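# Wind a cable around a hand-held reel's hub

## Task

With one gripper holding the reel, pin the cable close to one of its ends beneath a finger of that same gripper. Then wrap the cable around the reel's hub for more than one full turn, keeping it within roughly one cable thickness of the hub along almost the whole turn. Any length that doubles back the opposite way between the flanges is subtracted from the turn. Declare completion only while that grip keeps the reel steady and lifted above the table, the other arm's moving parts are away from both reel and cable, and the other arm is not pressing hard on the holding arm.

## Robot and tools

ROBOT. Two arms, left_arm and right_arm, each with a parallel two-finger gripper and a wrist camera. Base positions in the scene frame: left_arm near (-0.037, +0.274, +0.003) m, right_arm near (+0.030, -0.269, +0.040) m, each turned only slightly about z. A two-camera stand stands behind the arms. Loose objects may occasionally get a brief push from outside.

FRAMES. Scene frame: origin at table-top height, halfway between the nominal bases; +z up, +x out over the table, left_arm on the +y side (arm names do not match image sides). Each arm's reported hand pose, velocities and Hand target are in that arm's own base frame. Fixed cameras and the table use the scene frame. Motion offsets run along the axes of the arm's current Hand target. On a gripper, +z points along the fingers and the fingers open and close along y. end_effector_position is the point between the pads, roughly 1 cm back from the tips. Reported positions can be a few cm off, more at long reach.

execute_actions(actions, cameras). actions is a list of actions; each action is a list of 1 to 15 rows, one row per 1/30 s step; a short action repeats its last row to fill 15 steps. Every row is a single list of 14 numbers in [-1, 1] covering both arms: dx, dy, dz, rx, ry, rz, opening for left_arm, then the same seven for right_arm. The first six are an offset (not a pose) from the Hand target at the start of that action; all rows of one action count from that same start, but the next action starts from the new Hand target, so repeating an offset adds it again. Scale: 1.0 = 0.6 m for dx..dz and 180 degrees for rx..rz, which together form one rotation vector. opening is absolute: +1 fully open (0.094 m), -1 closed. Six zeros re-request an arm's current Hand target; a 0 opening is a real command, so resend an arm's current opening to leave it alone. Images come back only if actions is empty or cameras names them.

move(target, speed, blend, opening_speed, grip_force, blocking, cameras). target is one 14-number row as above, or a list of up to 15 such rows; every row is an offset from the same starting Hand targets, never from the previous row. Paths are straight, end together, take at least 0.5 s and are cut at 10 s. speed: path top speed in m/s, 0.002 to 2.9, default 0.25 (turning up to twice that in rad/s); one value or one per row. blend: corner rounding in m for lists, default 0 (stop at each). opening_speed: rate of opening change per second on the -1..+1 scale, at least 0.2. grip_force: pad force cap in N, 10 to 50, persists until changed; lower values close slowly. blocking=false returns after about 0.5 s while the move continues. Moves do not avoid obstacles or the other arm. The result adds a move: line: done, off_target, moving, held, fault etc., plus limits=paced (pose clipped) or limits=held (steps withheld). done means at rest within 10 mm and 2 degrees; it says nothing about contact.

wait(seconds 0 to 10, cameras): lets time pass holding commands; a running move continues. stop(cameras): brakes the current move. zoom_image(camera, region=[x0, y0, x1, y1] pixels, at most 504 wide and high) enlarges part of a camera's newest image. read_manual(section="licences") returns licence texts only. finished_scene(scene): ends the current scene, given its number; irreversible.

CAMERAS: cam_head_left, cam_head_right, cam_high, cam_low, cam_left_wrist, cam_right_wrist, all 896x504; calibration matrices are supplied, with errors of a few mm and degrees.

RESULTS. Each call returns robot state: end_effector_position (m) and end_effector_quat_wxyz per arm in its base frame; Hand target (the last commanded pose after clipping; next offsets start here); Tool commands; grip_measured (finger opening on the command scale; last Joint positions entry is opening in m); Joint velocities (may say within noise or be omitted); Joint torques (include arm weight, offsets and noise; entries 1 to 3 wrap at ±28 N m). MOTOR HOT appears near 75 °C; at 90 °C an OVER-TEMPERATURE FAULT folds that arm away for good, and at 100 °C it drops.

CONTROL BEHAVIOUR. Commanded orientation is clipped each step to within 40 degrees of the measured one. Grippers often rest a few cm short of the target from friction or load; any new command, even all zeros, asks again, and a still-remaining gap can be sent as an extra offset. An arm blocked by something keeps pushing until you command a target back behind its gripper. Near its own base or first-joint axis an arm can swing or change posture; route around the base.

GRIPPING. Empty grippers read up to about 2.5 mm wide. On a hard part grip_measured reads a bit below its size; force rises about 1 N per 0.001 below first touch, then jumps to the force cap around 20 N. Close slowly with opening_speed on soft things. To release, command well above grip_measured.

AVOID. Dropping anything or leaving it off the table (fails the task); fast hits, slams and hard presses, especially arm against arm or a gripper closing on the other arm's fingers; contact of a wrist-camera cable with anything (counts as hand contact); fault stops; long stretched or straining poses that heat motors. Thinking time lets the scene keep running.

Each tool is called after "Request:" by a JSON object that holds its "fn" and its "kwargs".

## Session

Scene 1 done. Start scene 2.

Request:
{"fn": "execute_actions", "kwargs": {"actions": []}}

Scene clock: 0.00 s.
left_arm: end_effector_position=(+0.3980, -0.0113, +0.0508) grip_measured=+1.000 end_effector_quat_wxyz=(+0.463, -0.145, +0.867, -0.112) | right_arm: end_effector_position=(+0.4140, -0.0072, +0.0464) grip_measured=+1.000 end_effector_quat_wxyz=(+0.537, -0.086, +0.835, +0.078)
Joint positions: left_arm=[-0.005 1.602 0.479 0.545 0.056 -0.367 0.094] | right_arm=[-0.188 1.8 0.466 0.874 -0.394 -0.146 0.094]
Joint velocities: within noise
Joint torques (N m): no reading
Heat: left arm: 40 °C; right arm: 37 °C.
Hand target: left_arm +0.4027, -0.0112, +0.0594; +0.475, -0.143, +0.861, -0.114 | right_arm +0.4186, -0.0074, +0.0563; +0.550, -0.090, +0.827, +0.076
Tool commands: left_gripper/opening=+1.0 right_gripper/opening=+1.0
camera_calibration:
cam_left_wrist: T_world_to_cam=[[0.163256, -0.936307, 0.310928, -0.0915977], [-0.831423, -0.30023, -0.467544, 0.38647], [0.531115, -0.182183, -0.827482, -0.0771694], [0, 0, 0, 1]] pos_world=[0.37726, 0.0162072, 0.145316]
cam_right_wrist: T_world_to_cam=[[0.244746, -0.967575, -0.0624325, -0.103924], [-0.740813, -0.145068, -0.655859, 0.373384], [0.625536, 0.20677, -0.752297, -0.131378], [0, 0, 0, 1]] pos_world=[0.384225, -0.0192236, 0.139563]

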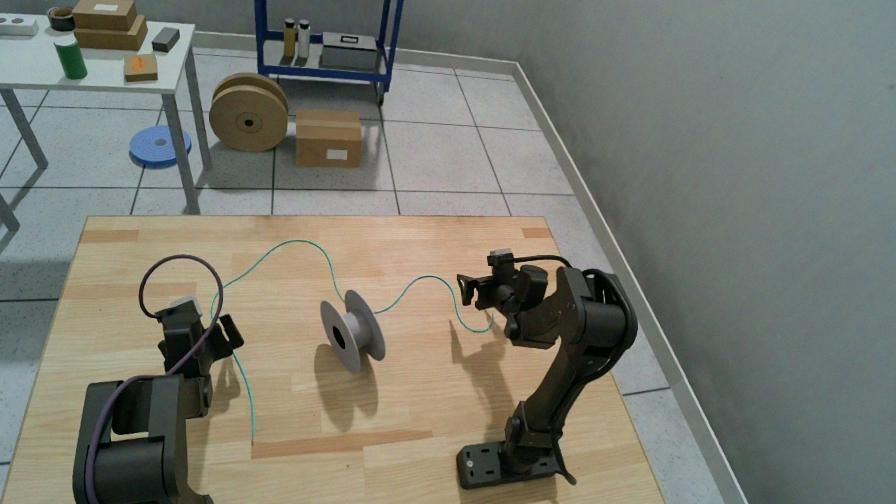

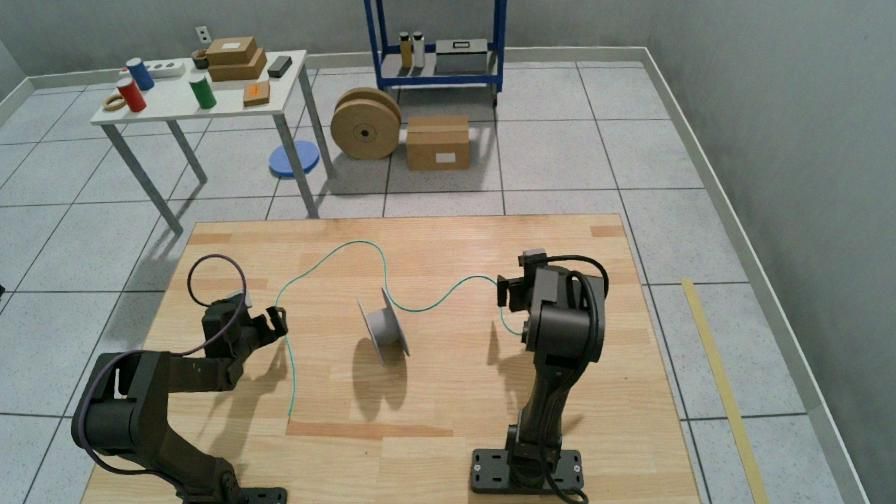

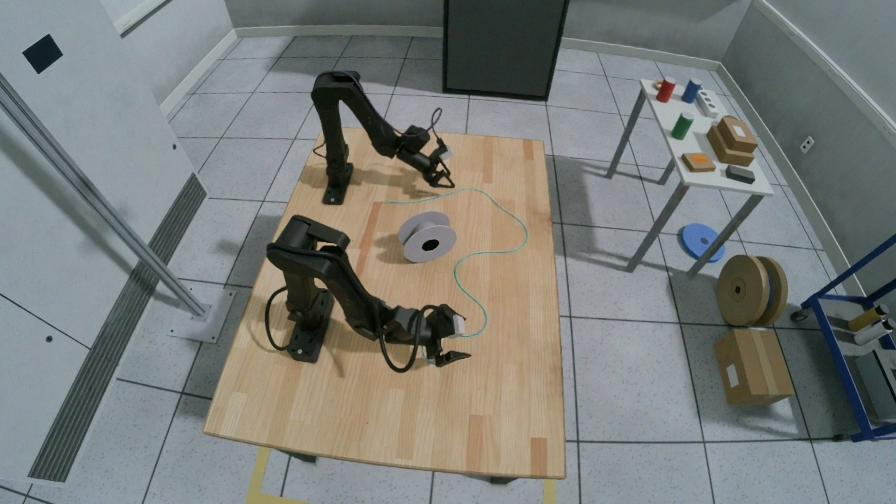

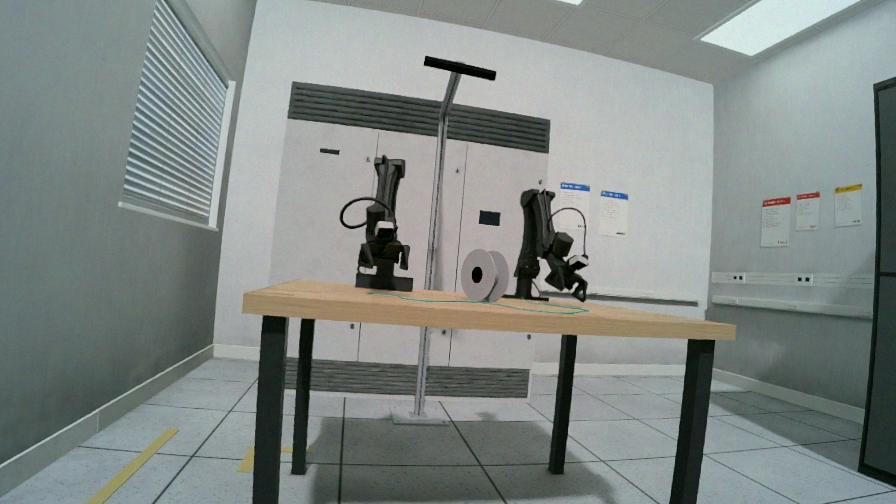

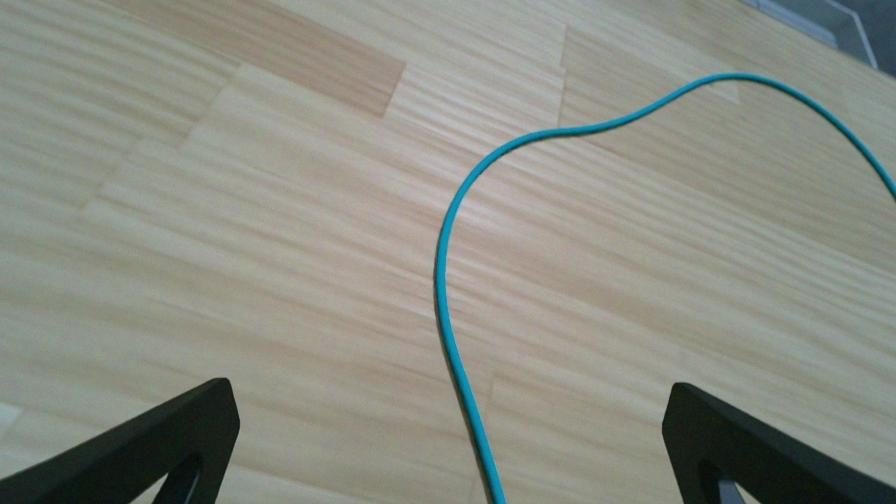

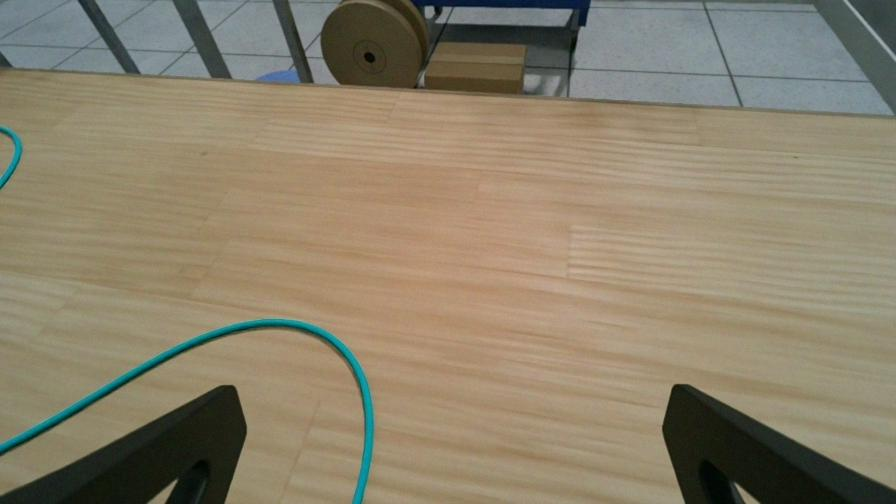

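Request:
{"fn": "zoom_image", "kwargs": {"camera": "cam_head_right", "region": [320, 260, 450, 400]}}

Request:
{"fn": "zoom_image", "kwargs": {"camera": "cam_head_left", "region": [290, 260, 420, 400]}}

Request:
{"fn": "zoom_image", "kwargs": {"camera": "cam_high", "region": [370, 180, 550, 380]}}

Request:
{"fn": "zoom_image", "kwargs": {"camera": "cam_head_right", "region": [380, 220, 600, 360]}}

Scaled by 3.600 from the camera's 896x504 image, which has a finer 1280x720 frame.

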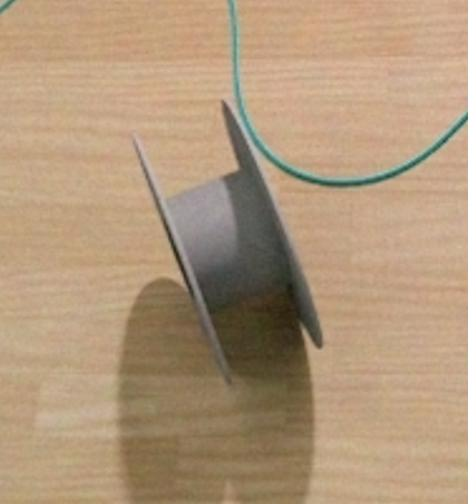

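Scaled by 3.600 from the camera's 896x504 image, which has a finer 1280x720 frame.

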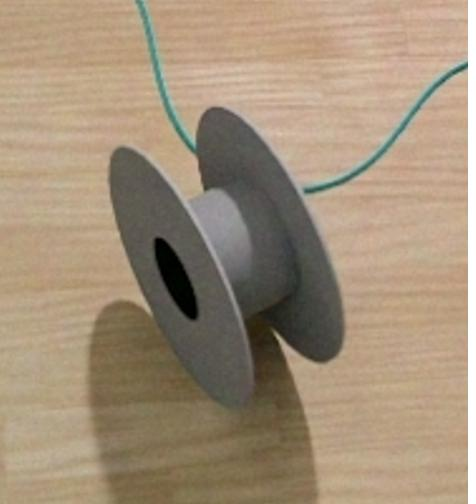

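Scaled by 2.520 from the camera's 896x504 image, which has a finer 1280x720 frame.

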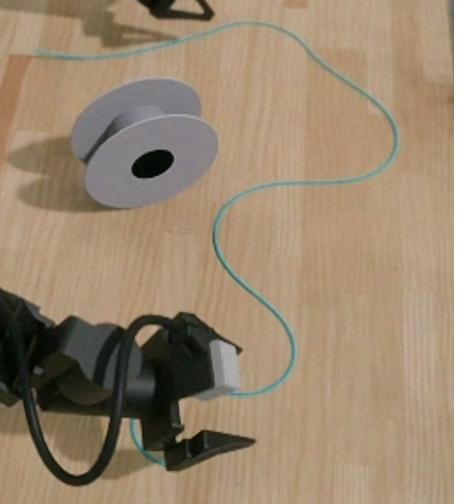

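Scaled by 2.291 from the camera's 896x504 image, which has a finer 1280x720 frame.

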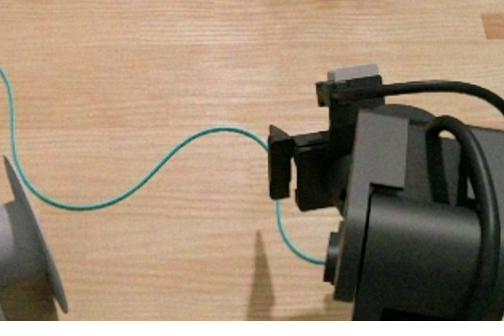

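Request:
{"fn": "move", "kwargs": {"target": [[-0.1177,-0.2737,-0.2573,-0.057,0.068,0.018,1,-0.06,0.04,-0.11,-0.026,0.16,-0.07,1],[0.0808,-0.4418,-0.3322,-0.1139,0.136,0.0369,1,-0.061,0.0838,-0.1678,-0.0523,0.3197,-0.1402,1]], "blend": [0.05,0], "speed": 0.2, "cameras": ["all"]}}

Scene clock: 138.60 s.
left_arm: end_effector_position=(+0.2420, -0.2623, +0.2079) grip_measured=+1.000 end_effector_quat_wxyz=(+0.249, -0.141, +0.957, +0.041) | right_arm: end_effector_position=(+0.3234, +0.0202, +0.1251) grip_measured=+1.000 end_effector_quat_wxyz=(+0.077, -0.322, +0.943, -0.024)
Joint positions: left_arm=[-1.073 1.79 1.785 -1.463 -0.5 -1.339 0.094] | right_arm=[0.062 1.616 1.337 -1.131 0.005 -0.596 0.094]
Joint torques (N m): left_arm=[-0.02 -7.15 8.35 0.19 -0.4 -0.16] | right_arm=[0.53 -5.15 8.21 0.26 0.09 -0.08]
Heat: left arm: 45 °C; right arm: 38 °C.
Hand target: left_arm +0.2453, -0.2638, +0.2135; +0.255, -0.148, +0.955, +0.040 | right_arm +0.3305, +0.0214, +0.1299; +0.082, -0.329, +0.940, -0.029
Off the commanded pose: left_arm 0.007 m, 1 deg | right_arm 0.009 m, 1 deg.
move: done
camera_calibration:
cam_left_wrist: T_world_to_cam=[[0.295933, -0.954638, -0.0330057, -0.315451], [-0.953237, -0.292927, -0.0743811, 0.204618], [0.0613388, 0.053474, -0.996684, 0.300607], [0, 0, 0, 1]] pos_world=[0.269962, -0.257278, 0.304418]
cam_right_wrist: T_world_to_cam=[[0.596832, -0.799687, 0.0655144, -0.183605], [-0.777136, -0.555819, 0.295171, 0.262891], [-0.19963, -0.227081, -0.953196, 0.279652], [0, 0, 0, 1]] pos_world=[0.36971, 0.0627967, 0.200994]

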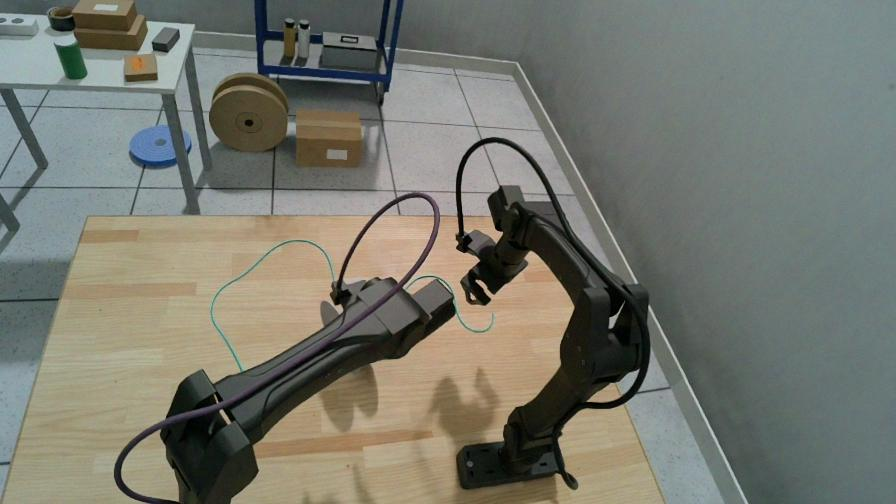

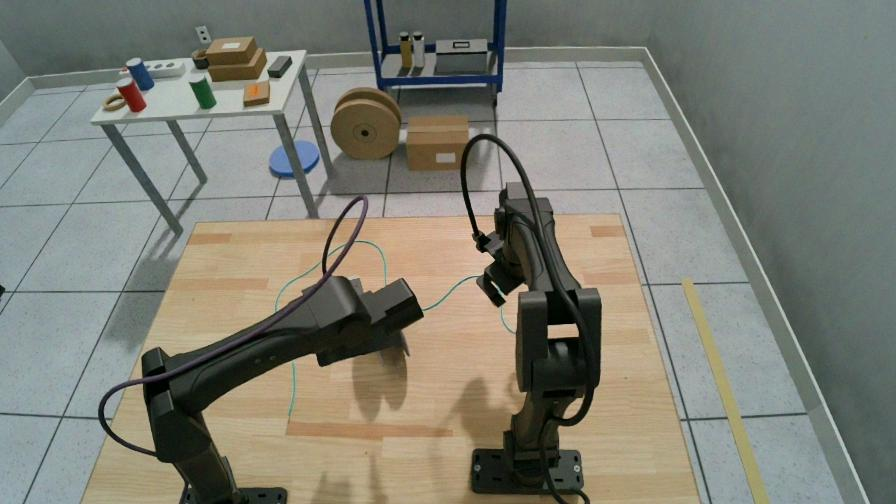

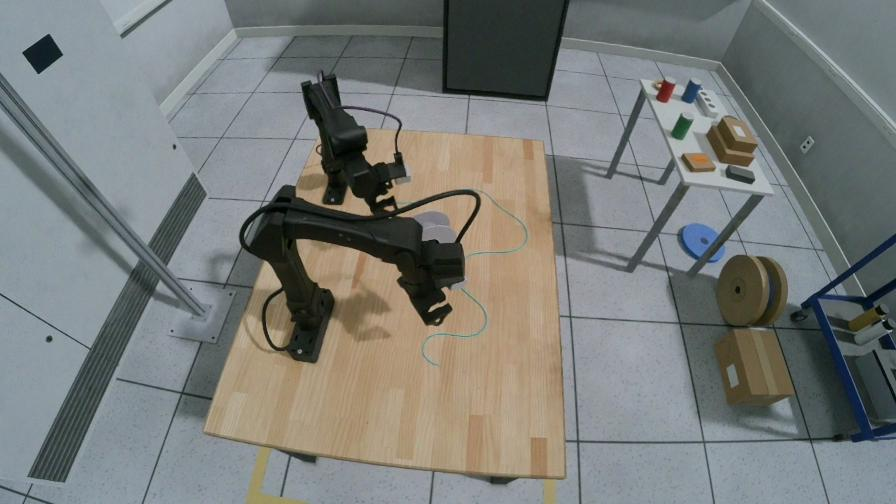

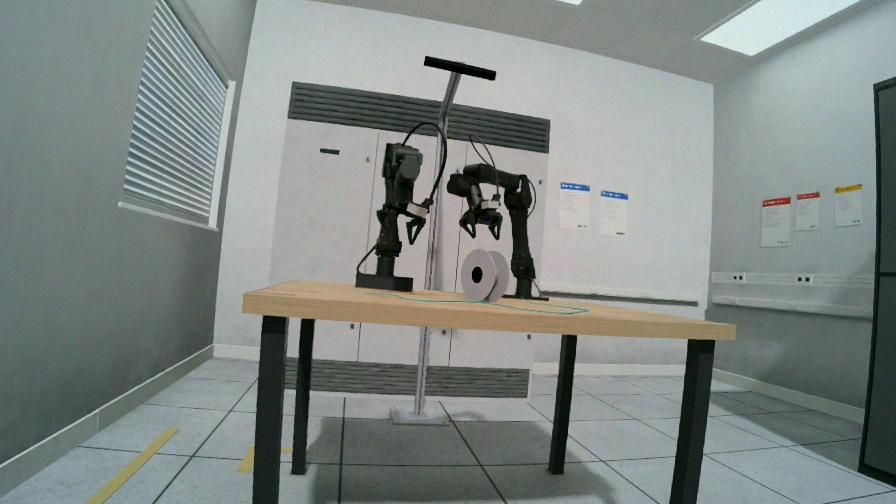

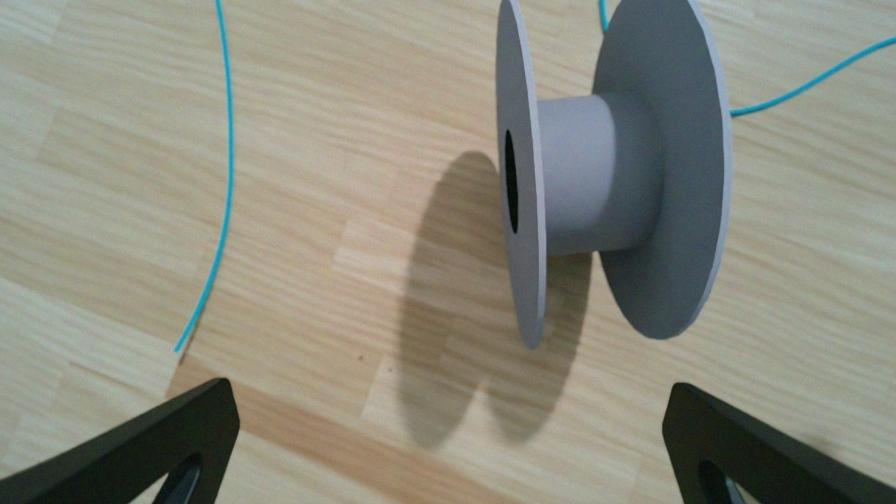

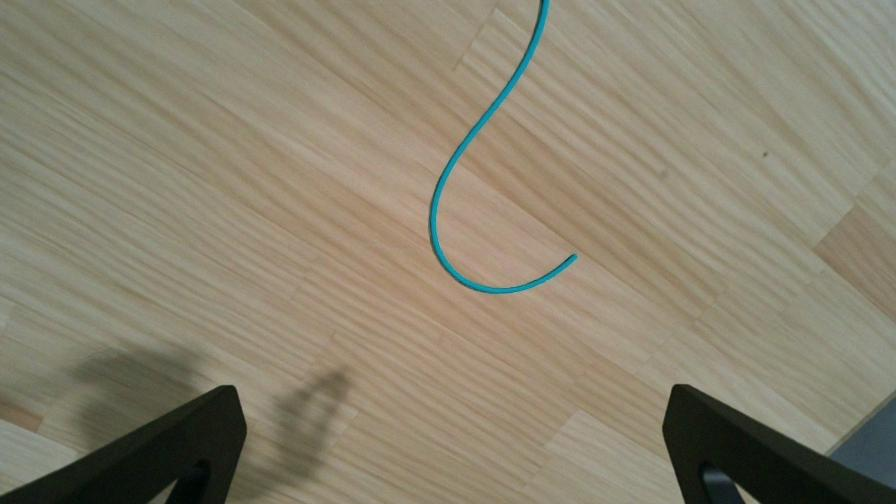

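Request:
{"fn": "move", "kwargs": {"target": [0.0042,-0.0565,0.1032,-0.0119,0,-0.0207,1,0.0765,-0.089,0.1937,0,0,0.3417,0.3], "speed": 0.15, "cameras": ["cam_left_wrist","cam_right_wrist","cam_head_left","cam_low"]}}

Scene clock: 189.40 s.
left_arm: end_effector_position=(+0.2752, -0.2833, +0.1569) grip_measured=+1.000 end_effector_quat_wxyz=(+0.244, -0.173, +0.953, +0.057) | right_arm: end_effector_position=(+0.3453, -0.0486, +0.0198) grip_measured=+0.301 end_effector_quat_wxyz=(+0.084, +0.192, +0.978, +0.011)
Joint positions: left_arm=[-1.023 1.945 1.785 -1.334 -0.5 -1.363 0.094] | right_arm=[-0.151 1.798 1.111 -0.715 -0.016 0.238 0.061]
Joint torques (N m): left_arm=[0.46 -8.42 7.36 0.42 -0.43 -0.14] | right_arm=[-0.54 -6.11 5.01 0.62 -0.18 0.14]
Heat: left arm: 41 °C; right arm: 38 °C.
Hand target: left_arm +0.2830, -0.2873, +0.1586; +0.254, -0.184, +0.948, +0.050 | right_arm +0.3481, -0.0491, +0.0150; +0.085, +0.199, +0.976, +0.017
Off the commanded pose: left_arm 0.009 m, 2 deg | right_arm 0.005 m, 1 deg.
move: done
camera_calibration:
cam_left_wrist: T_world_to_cam=[[0.362506, -0.930785, -0.0472155, -0.356393], [-0.930748, -0.358956, -0.0697063, 0.200661], [0.0479332, 0.0692147, -0.99645, 0.256953], [0, 0, 0, 1]] pos_world=[0.303643, -0.277481, 0.253201]
cam_right_wrist: T_world_to_cam=[[-0.381162, -0.920762, -0.0831408, 0.090003], [-0.898472, 0.347735, 0.268007, 0.359145], [-0.21786, 0.176854, -0.959823, 0.194098], [0, 0, 0, 1]] pos_world=[0.399274, -0.0763429, 0.0975291]
Images, in order (width x height): cam_head_left 896x504, cam_low 896x504, cam_left_wrist 896x504, cam_right_wrist 896x504.

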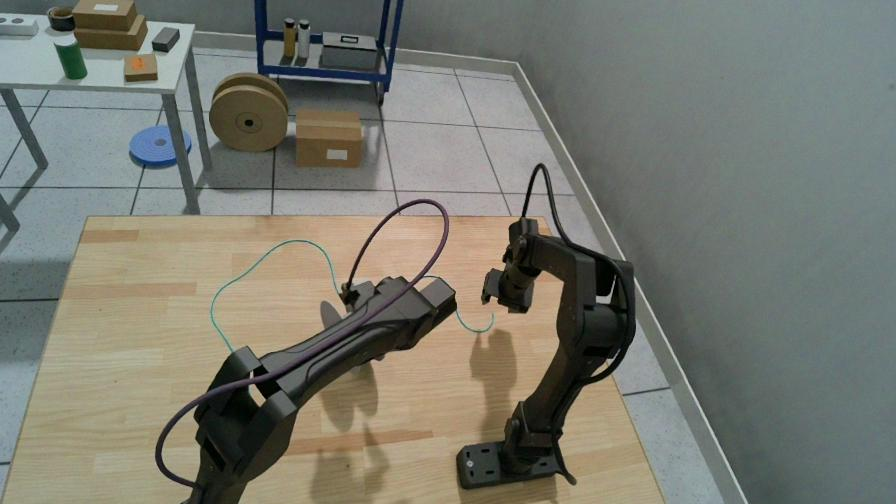

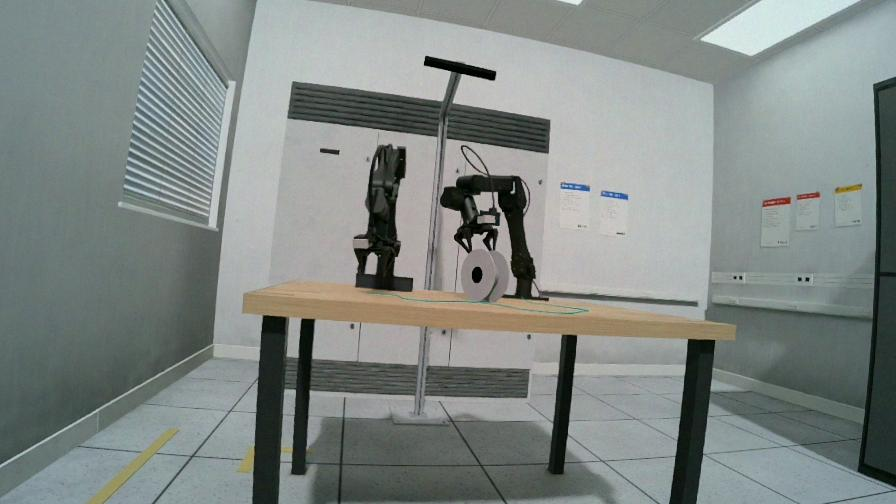

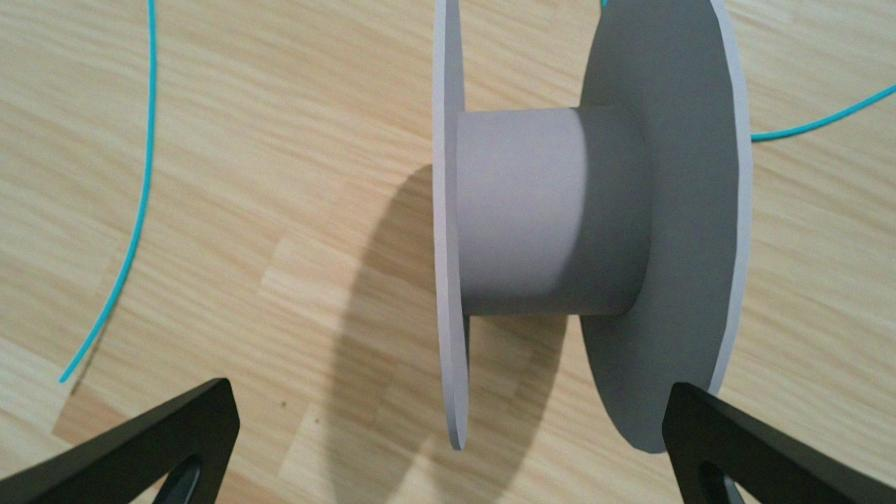

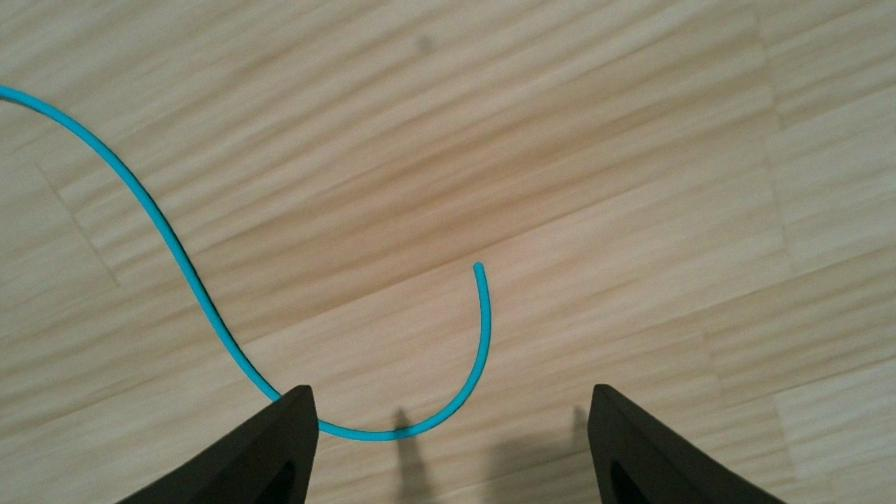

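Request:
{"fn": "move", "kwargs": {"target": [0,0,0.052,0,0,0,1,0.0133,-0.0158,0.0775,0,0,0,0.3], "speed": 0.08, "cameras": ["cam_left_wrist","cam_right_wrist","cam_low"]}}

Scene clock: 204.03 s.
left_arm: end_effector_position=(+0.2936, -0.2814, +0.1379) grip_measured=+1.000 end_effector_quat_wxyz=(+0.249, -0.186, +0.949, +0.044) | right_arm: end_effector_position=(+0.3430, -0.0537, -0.0278) grip_measured=+0.301 end_effector_quat_wxyz=(+0.083, +0.199, +0.976, +0.012)
Joint positions: left_arm=[-0.98 1.947 1.71 -1.21 -0.499 -1.335 0.094] | right_arm=[-0.168 1.89 1.012 -0.526 -0.019 0.236 0.061]
Joint torques (N m): left_arm=[0.23 -8.51 5.07 0.55 -0.39 0.07] | right_arm=[-0.65 -6.42 4.64 0.59 -0.16 -0.04]
Heat: left arm: 41 °C; right arm: 38 °C.
Hand target: left_arm +0.2974, -0.2815, +0.1315; +0.254, -0.183, +0.948, +0.050 | right_arm +0.3452, -0.0547, -0.0327; +0.085, +0.199, +0.976, +0.017
Off the commanded pose: left_arm 0.007 m, 1 deg | right_arm 0.006 m, 1 deg.
move: done
camera_calibration:
cam_left_wrist: T_world_to_cam=[[0.379644, -0.925005, -0.0153607, -0.369945], [-0.922829, -0.377475, -0.0768038, 0.210553], [0.0652456, 0.0433333, -0.996928, 0.224743], [0, 0, 0, 1]] pos_world=[0.320089, -0.272462, 0.234542]
cam_right_wrist: T_world_to_cam=[[-0.395451, -0.914477, -0.0857335, 0.0855567], [-0.892882, 0.360863, 0.269331, 0.370373], [-0.215359, 0.183057, -0.959224, 0.148293], [0, 0, 0, 1]] pos_world=[0.39647, -0.0825604, 0.049828]
Images, in order (width x height): cam_low 896x504, cam_left_wrist 896x504, cam_right_wrist 896x504.

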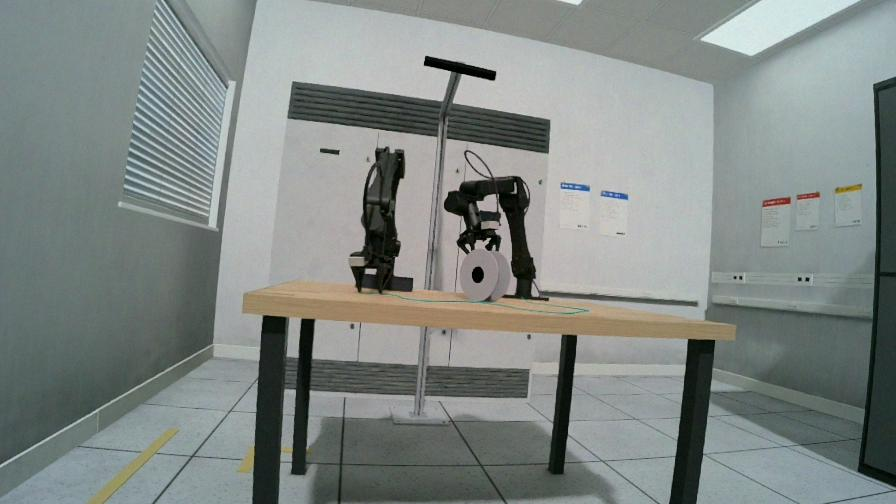

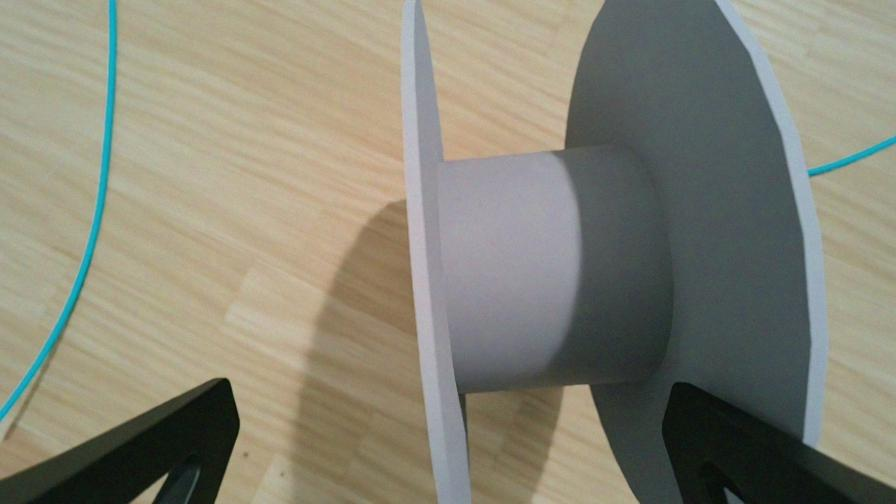

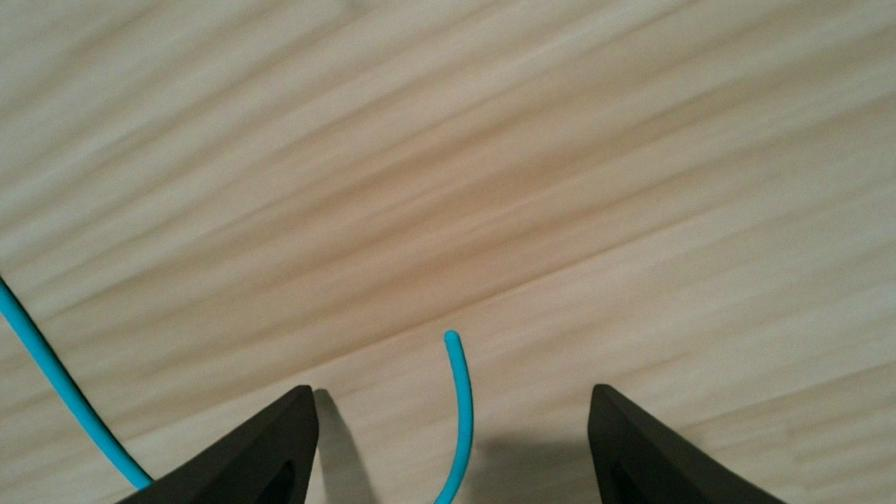

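Request:
{"fn": "move", "kwargs": {"target": [0,0,0.02,0,0,0,1,0,0,0,0,0,0,-1], "speed": 0.08, "cameras": ["cam_left_wrist","cam_right_wrist"]}}

Scene clock: 208.87 s.
left_arm: end_effector_position=(+0.2988, -0.2801, +0.1281) grip_measured=+1.000 end_effector_quat_wxyz=(+0.250, -0.185, +0.949, +0.043) | right_arm: end_effector_position=(+0.3431, -0.0534, -0.0277) grip_measured=-0.988 end_effector_quat_wxyz=(+0.083, +0.199, +0.976, +0.013)
Joint positions: left_arm=[-0.967 1.951 1.675 -1.162 -0.497 -1.318 0.094] | right_arm=[-0.168 1.89 1.012 -0.526 -0.021 0.236 0.001]
Joint torques (N m): left_arm=[0.43 -8.47 5.03 0.54 -0.39 0.08] | right_arm=[-0.59 -6.32 4.68 0.64 -0.14 -0.08]
Heat: left arm: 41 °C; right arm: 38 °C.
Hand target: left_arm +0.3029, -0.2792, +0.1211; +0.254, -0.184, +0.948, +0.050 | right_arm +0.3453, -0.0546, -0.0327; +0.085, +0.199, +0.976, +0.017
Off the commanded pose: left_arm 0.008 m, 1 deg | right_arm 0.006 m, 1 deg.
move: done
camera_calibration:
cam_left_wrist: T_world_to_cam=[[0.378346, -0.925571, -0.0131493, -0.37086], [-0.92324, -0.376289, -0.0776858, 0.21572], [0.0669557, 0.0415321, -0.996891, 0.213526], [0, 0, 0, 1]] pos_world=[0.325178, -0.270952, 0.224744]
cam_right_wrist: T_world_to_cam=[[-0.395068, -0.914465, -0.0876108, 0.0857153], [-0.893194, 0.360072, 0.269356, 0.370448], [-0.21477, 0.184667, -0.959047, 0.148168], [0, 0, 0, 1]] pos_world=[0.396567, -0.0823663, 0.0498276]
Images, in order (width x height): cam_left_wrist 896x504, cam_right_wrist 896x504.

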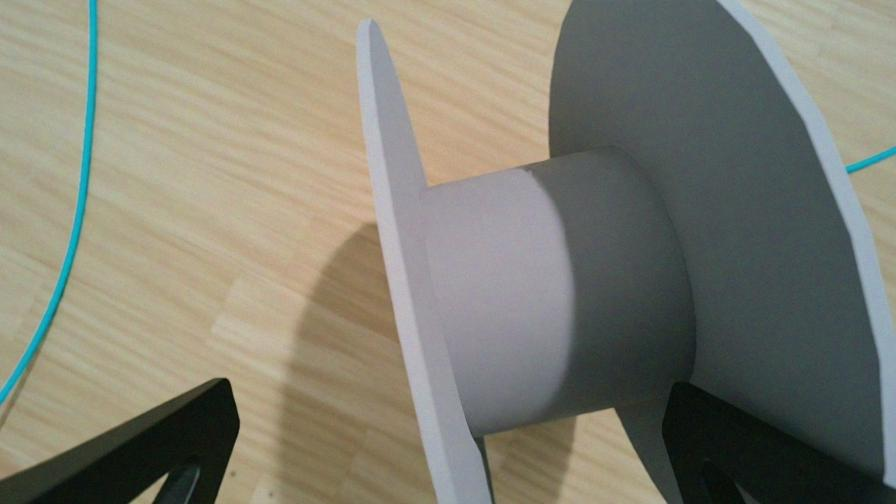

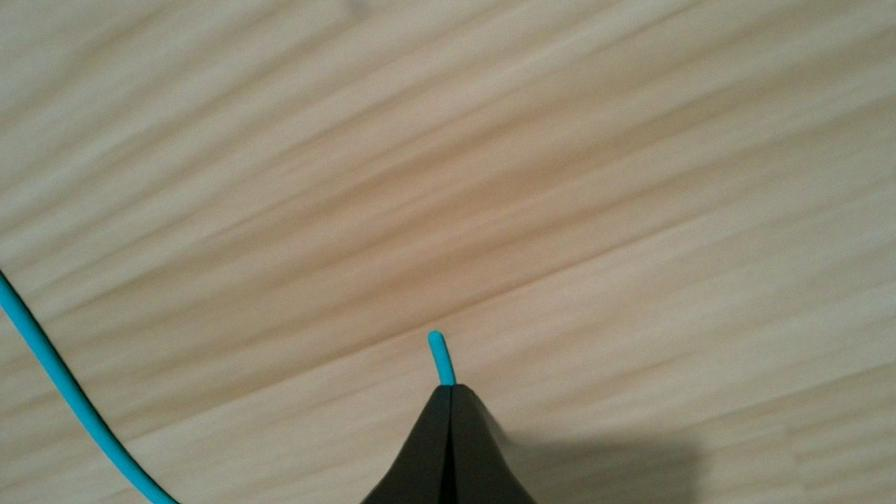

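Request:
{"fn": "move", "kwargs": {"target": [0,0,0,-0.0278,0,-0.0481,0.2,-0.016,0.0068,-0.0985,0,0,0,-1], "speed": 0.1, "cameras": ["cam_left_wrist","cam_right_wrist"]}}

Scene clock: 220.97 s.
left_arm: end_effector_position=(+0.2978, -0.2781, +0.1172) grip_measured=+0.203 end_effector_quat_wxyz=(+0.238, -0.261, +0.933, +0.068) | right_arm: end_effector_position=(+0.3324, -0.0516, +0.0069) grip_measured=-0.988 end_effector_quat_wxyz=(+0.053, +0.200, +0.978, +0.012)
Joint positions: left_arm=[-0.967 2.042 1.769 -1.27 -0.499 -1.505 0.057] | right_arm=[-0.168 1.827 1.1 -0.738 -0.021 0.236 0.001]
Joint torques (N m): left_arm=[-0.1 -8.98 8.42 0.03 -0.52 -0.12] | right_arm=[-0.62 -11.06 6.98 0.26 -0.14 -0.07]
Heat: left arm: 41 °C; right arm: 38 °C.
Hand target: left_arm +0.3030, -0.2793, +0.1211; +0.248, -0.265, +0.929, +0.071 | right_arm +0.3454, -0.0546, +0.0273; +0.085, +0.199, +0.976, +0.017
Off the commanded pose: left_arm 0.006 m, 1 deg | right_arm 0.024 m, 4 deg.
move: off_target (right_arm)
camera_calibration:
cam_left_wrist: T_world_to_cam=[[0.523566, -0.851544, -0.0274043, -0.389843], [-0.851021, -0.521172, -0.0643692, 0.151321], [0.0405309, 0.0570231, -0.99755, 0.214808], [0, 0, 0, 1]] pos_world=[0.324179, -0.265354, 0.213339]
cam_right_wrist: T_world_to_cam=[[-0.399972, -0.913631, -0.0728076, 0.0877817], [-0.875022, 0.357018, 0.326915, 0.344289], [-0.272686, 0.194465, -0.942245, 0.19841], [0, 0, 0, 1]] pos_world=[0.390475, -0.0813014, 0.0807889]
Images, in order (width x height): cam_left_wrist 896x504, cam_right_wrist 896x504.

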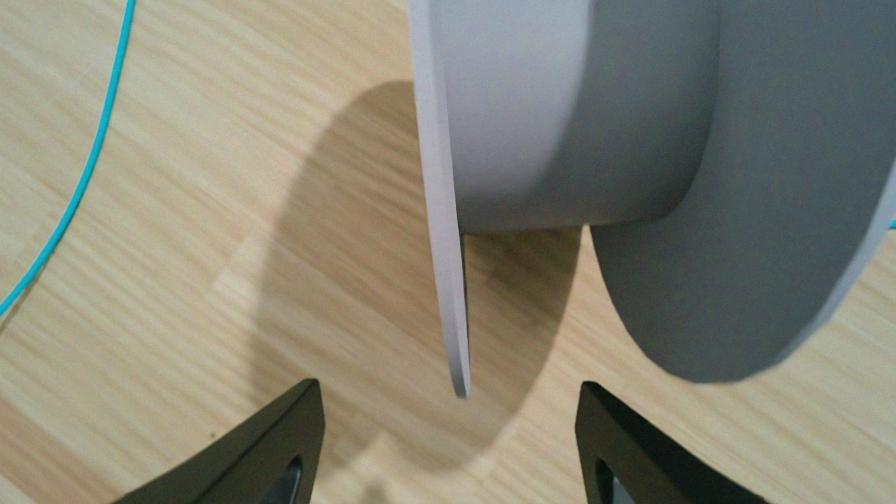

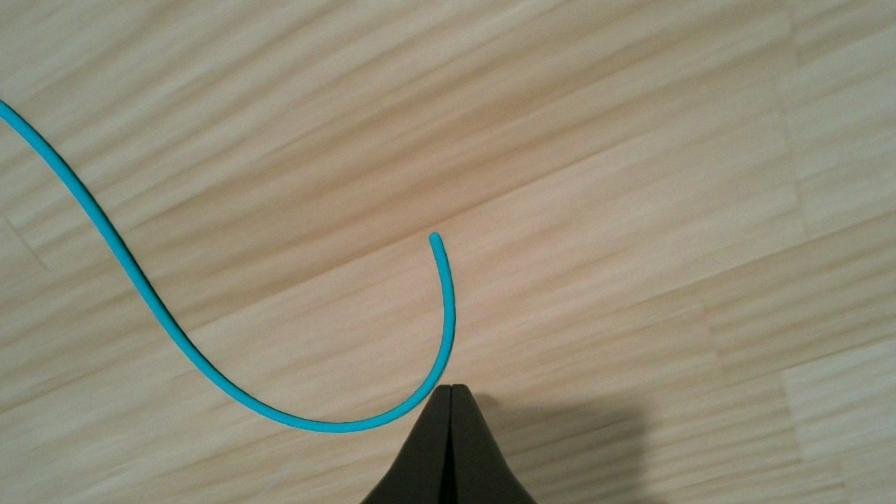

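Request:
{"fn": "wait", "kwargs": {"seconds": 0.5, "cameras": ["cam_head_left","cam_head_right","cam_left_wrist","cam_high"]}}

Scene clock: 226.80 s.
left_arm: end_effector_position=(+0.2978, -0.2781, +0.1172) grip_measured=+0.203 end_effector_quat_wxyz=(+0.238, -0.261, +0.933, +0.068) | right_arm: end_effector_position=(+0.3323, -0.0515, +0.0069) grip_measured=-0.988 end_effector_quat_wxyz=(+0.052, +0.200, +0.978, +0.012)
Joint positions: left_arm=[-0.967 2.042 1.769 -1.27 -0.499 -1.506 0.057] | right_arm=[-0.168 1.827 1.1 -0.738 -0.021 0.236 0.001]
Joint torques (N m): left_arm=[-0.09 -8.98 8.42 0.04 -0.51 -0.14] | right_arm=[-0.65 -11.04 7.08 0.21 -0.12 -0.06]
Heat: left arm: 41 °C; right arm: 38 °C.
Hand target: left_arm +0.3029, -0.2793, +0.1211; +0.248, -0.266, +0.929, +0.071 | right_arm +0.3454, -0.0546, +0.0273; +0.085, +0.199, +0.976, +0.017
Tool commands: left_gripper/opening=+0.2 right_gripper/opening=-1.0
Off the commanded pose: left_arm 0.007 m, 1 deg | right_arm 0.024 m, 4 deg.
wait: 0.50 s; at rest from the start
camera_calibration:
cam_left_wrist: T_world_to_cam=[[0.524067, -0.851233, -0.0275063, -0.389817], [-0.850717, -0.52167, -0.0643469, 0.151139], [0.040425, 0.0571222, -0.997548, 0.214863], [0, 0, 0, 1]] pos_world=[0.324181, -0.265254, 0.213339]
Images, in order (width x height): cam_head_left 896x504, cam_head_right 896x504, cam_high 896x504, cam_left_wrist 896x504.

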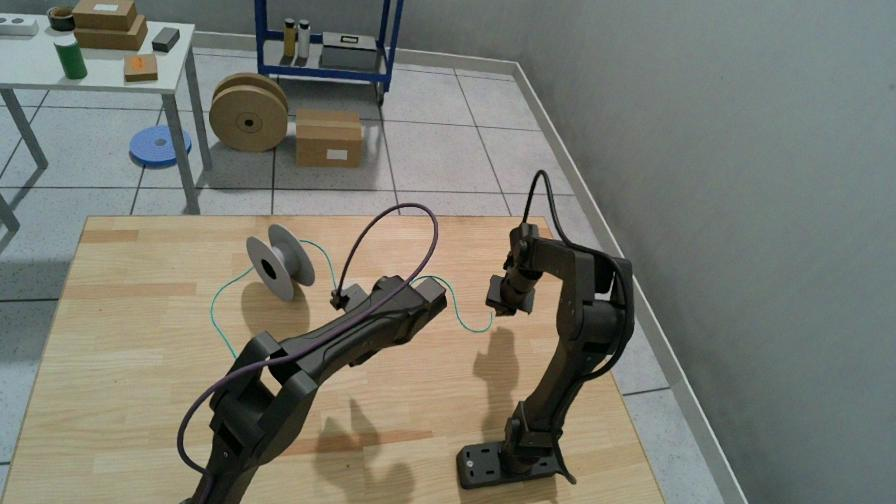

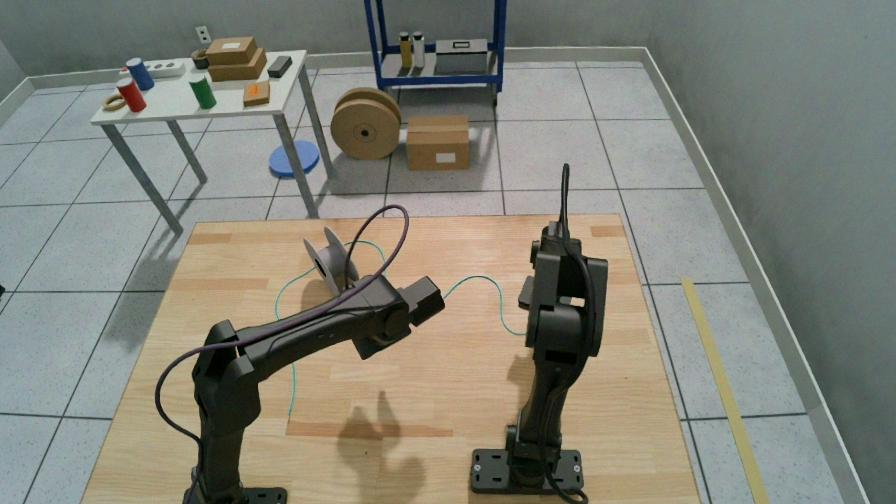

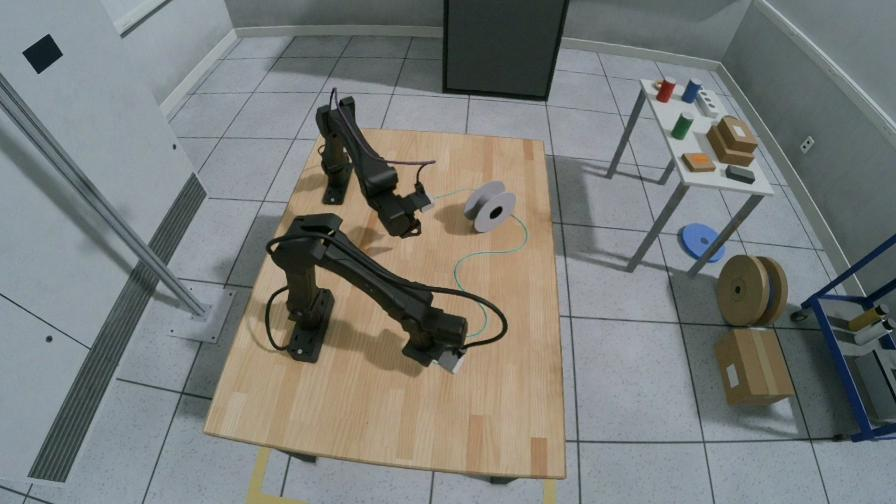

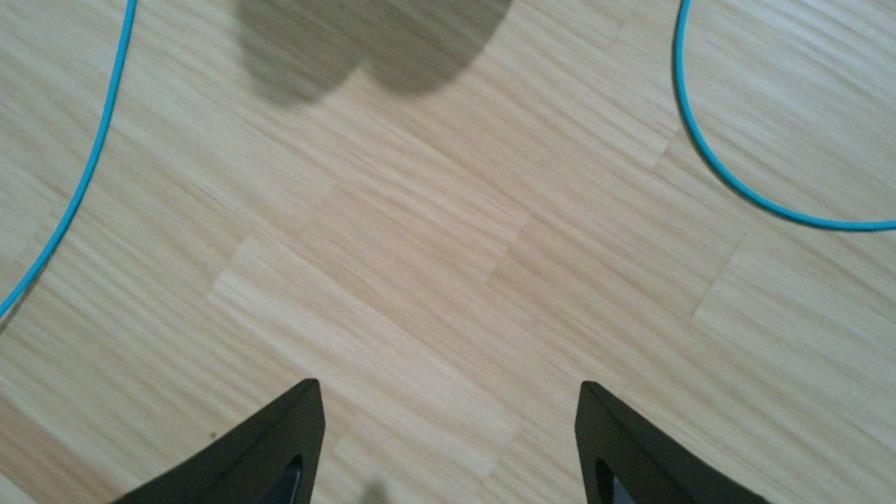

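Request:
{"fn": "wait", "kwargs": {"seconds": 0.2, "cameras": ["cam_head_right","cam_high"]}}

Scene clock: 228.53 s.
left_arm: end_effector_position=(+0.2978, -0.2781, +0.1172) grip_measured=+0.203 end_effector_quat_wxyz=(+0.238, -0.261, +0.933, +0.068) | right_arm: end_effector_position=(+0.3323, -0.0515, +0.0069) grip_measured=-0.988 end_effector_quat_wxyz=(+0.052, +0.200, +0.978, +0.012)
Joint positions: left_arm=[-0.967 2.042 1.769 -1.27 -0.499 -1.506 0.057] | right_arm=[-0.168 1.827 1.1 -0.738 -0.021 0.236 0.001]
Joint torques (N m): left_arm=[-0.09 -8.98 8.42 0.04 -0.51 -0.13] | right_arm=[-0.73 -11 7.01 0.2 -0.16 -0.05]
Heat: left arm: 41 °C; right arm: 38 °C.
Hand target: left_arm +0.3029, -0.2793, +0.1211; +0.248, -0.266, +0.929, +0.071 | right_arm +0.3454, -0.0546, +0.0273; +0.085, +0.199, +0.976, +0.017
Tool commands: left_gripper/opening=+0.2 right_gripper/opening=-1.0
Off the commanded pose: left_arm 0.007 m, 1 deg | right_arm 0.024 m, 4 deg.
wait: 0.20 s; at rest from the start
Images, in order (width x height): cam_head_right 896x504, cam_high 896x504.

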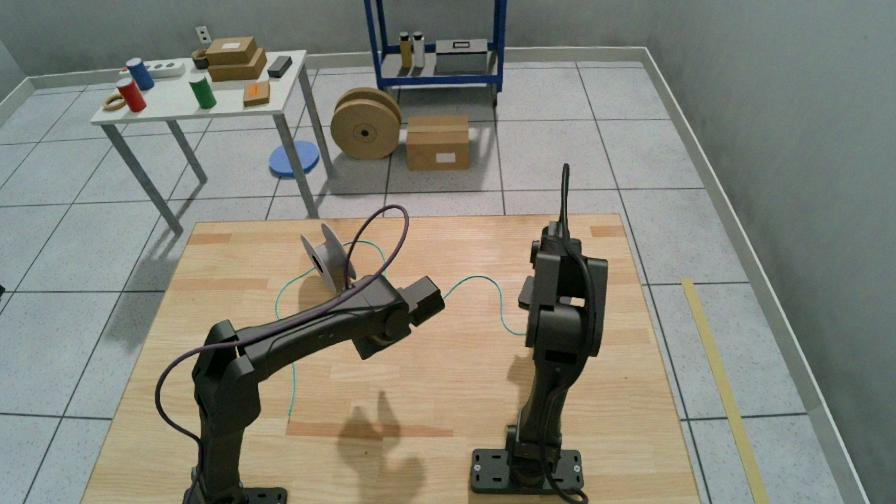

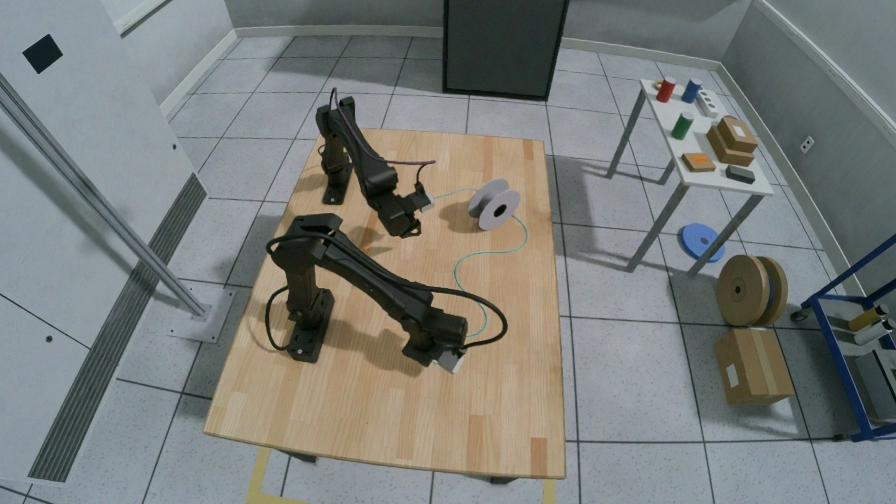

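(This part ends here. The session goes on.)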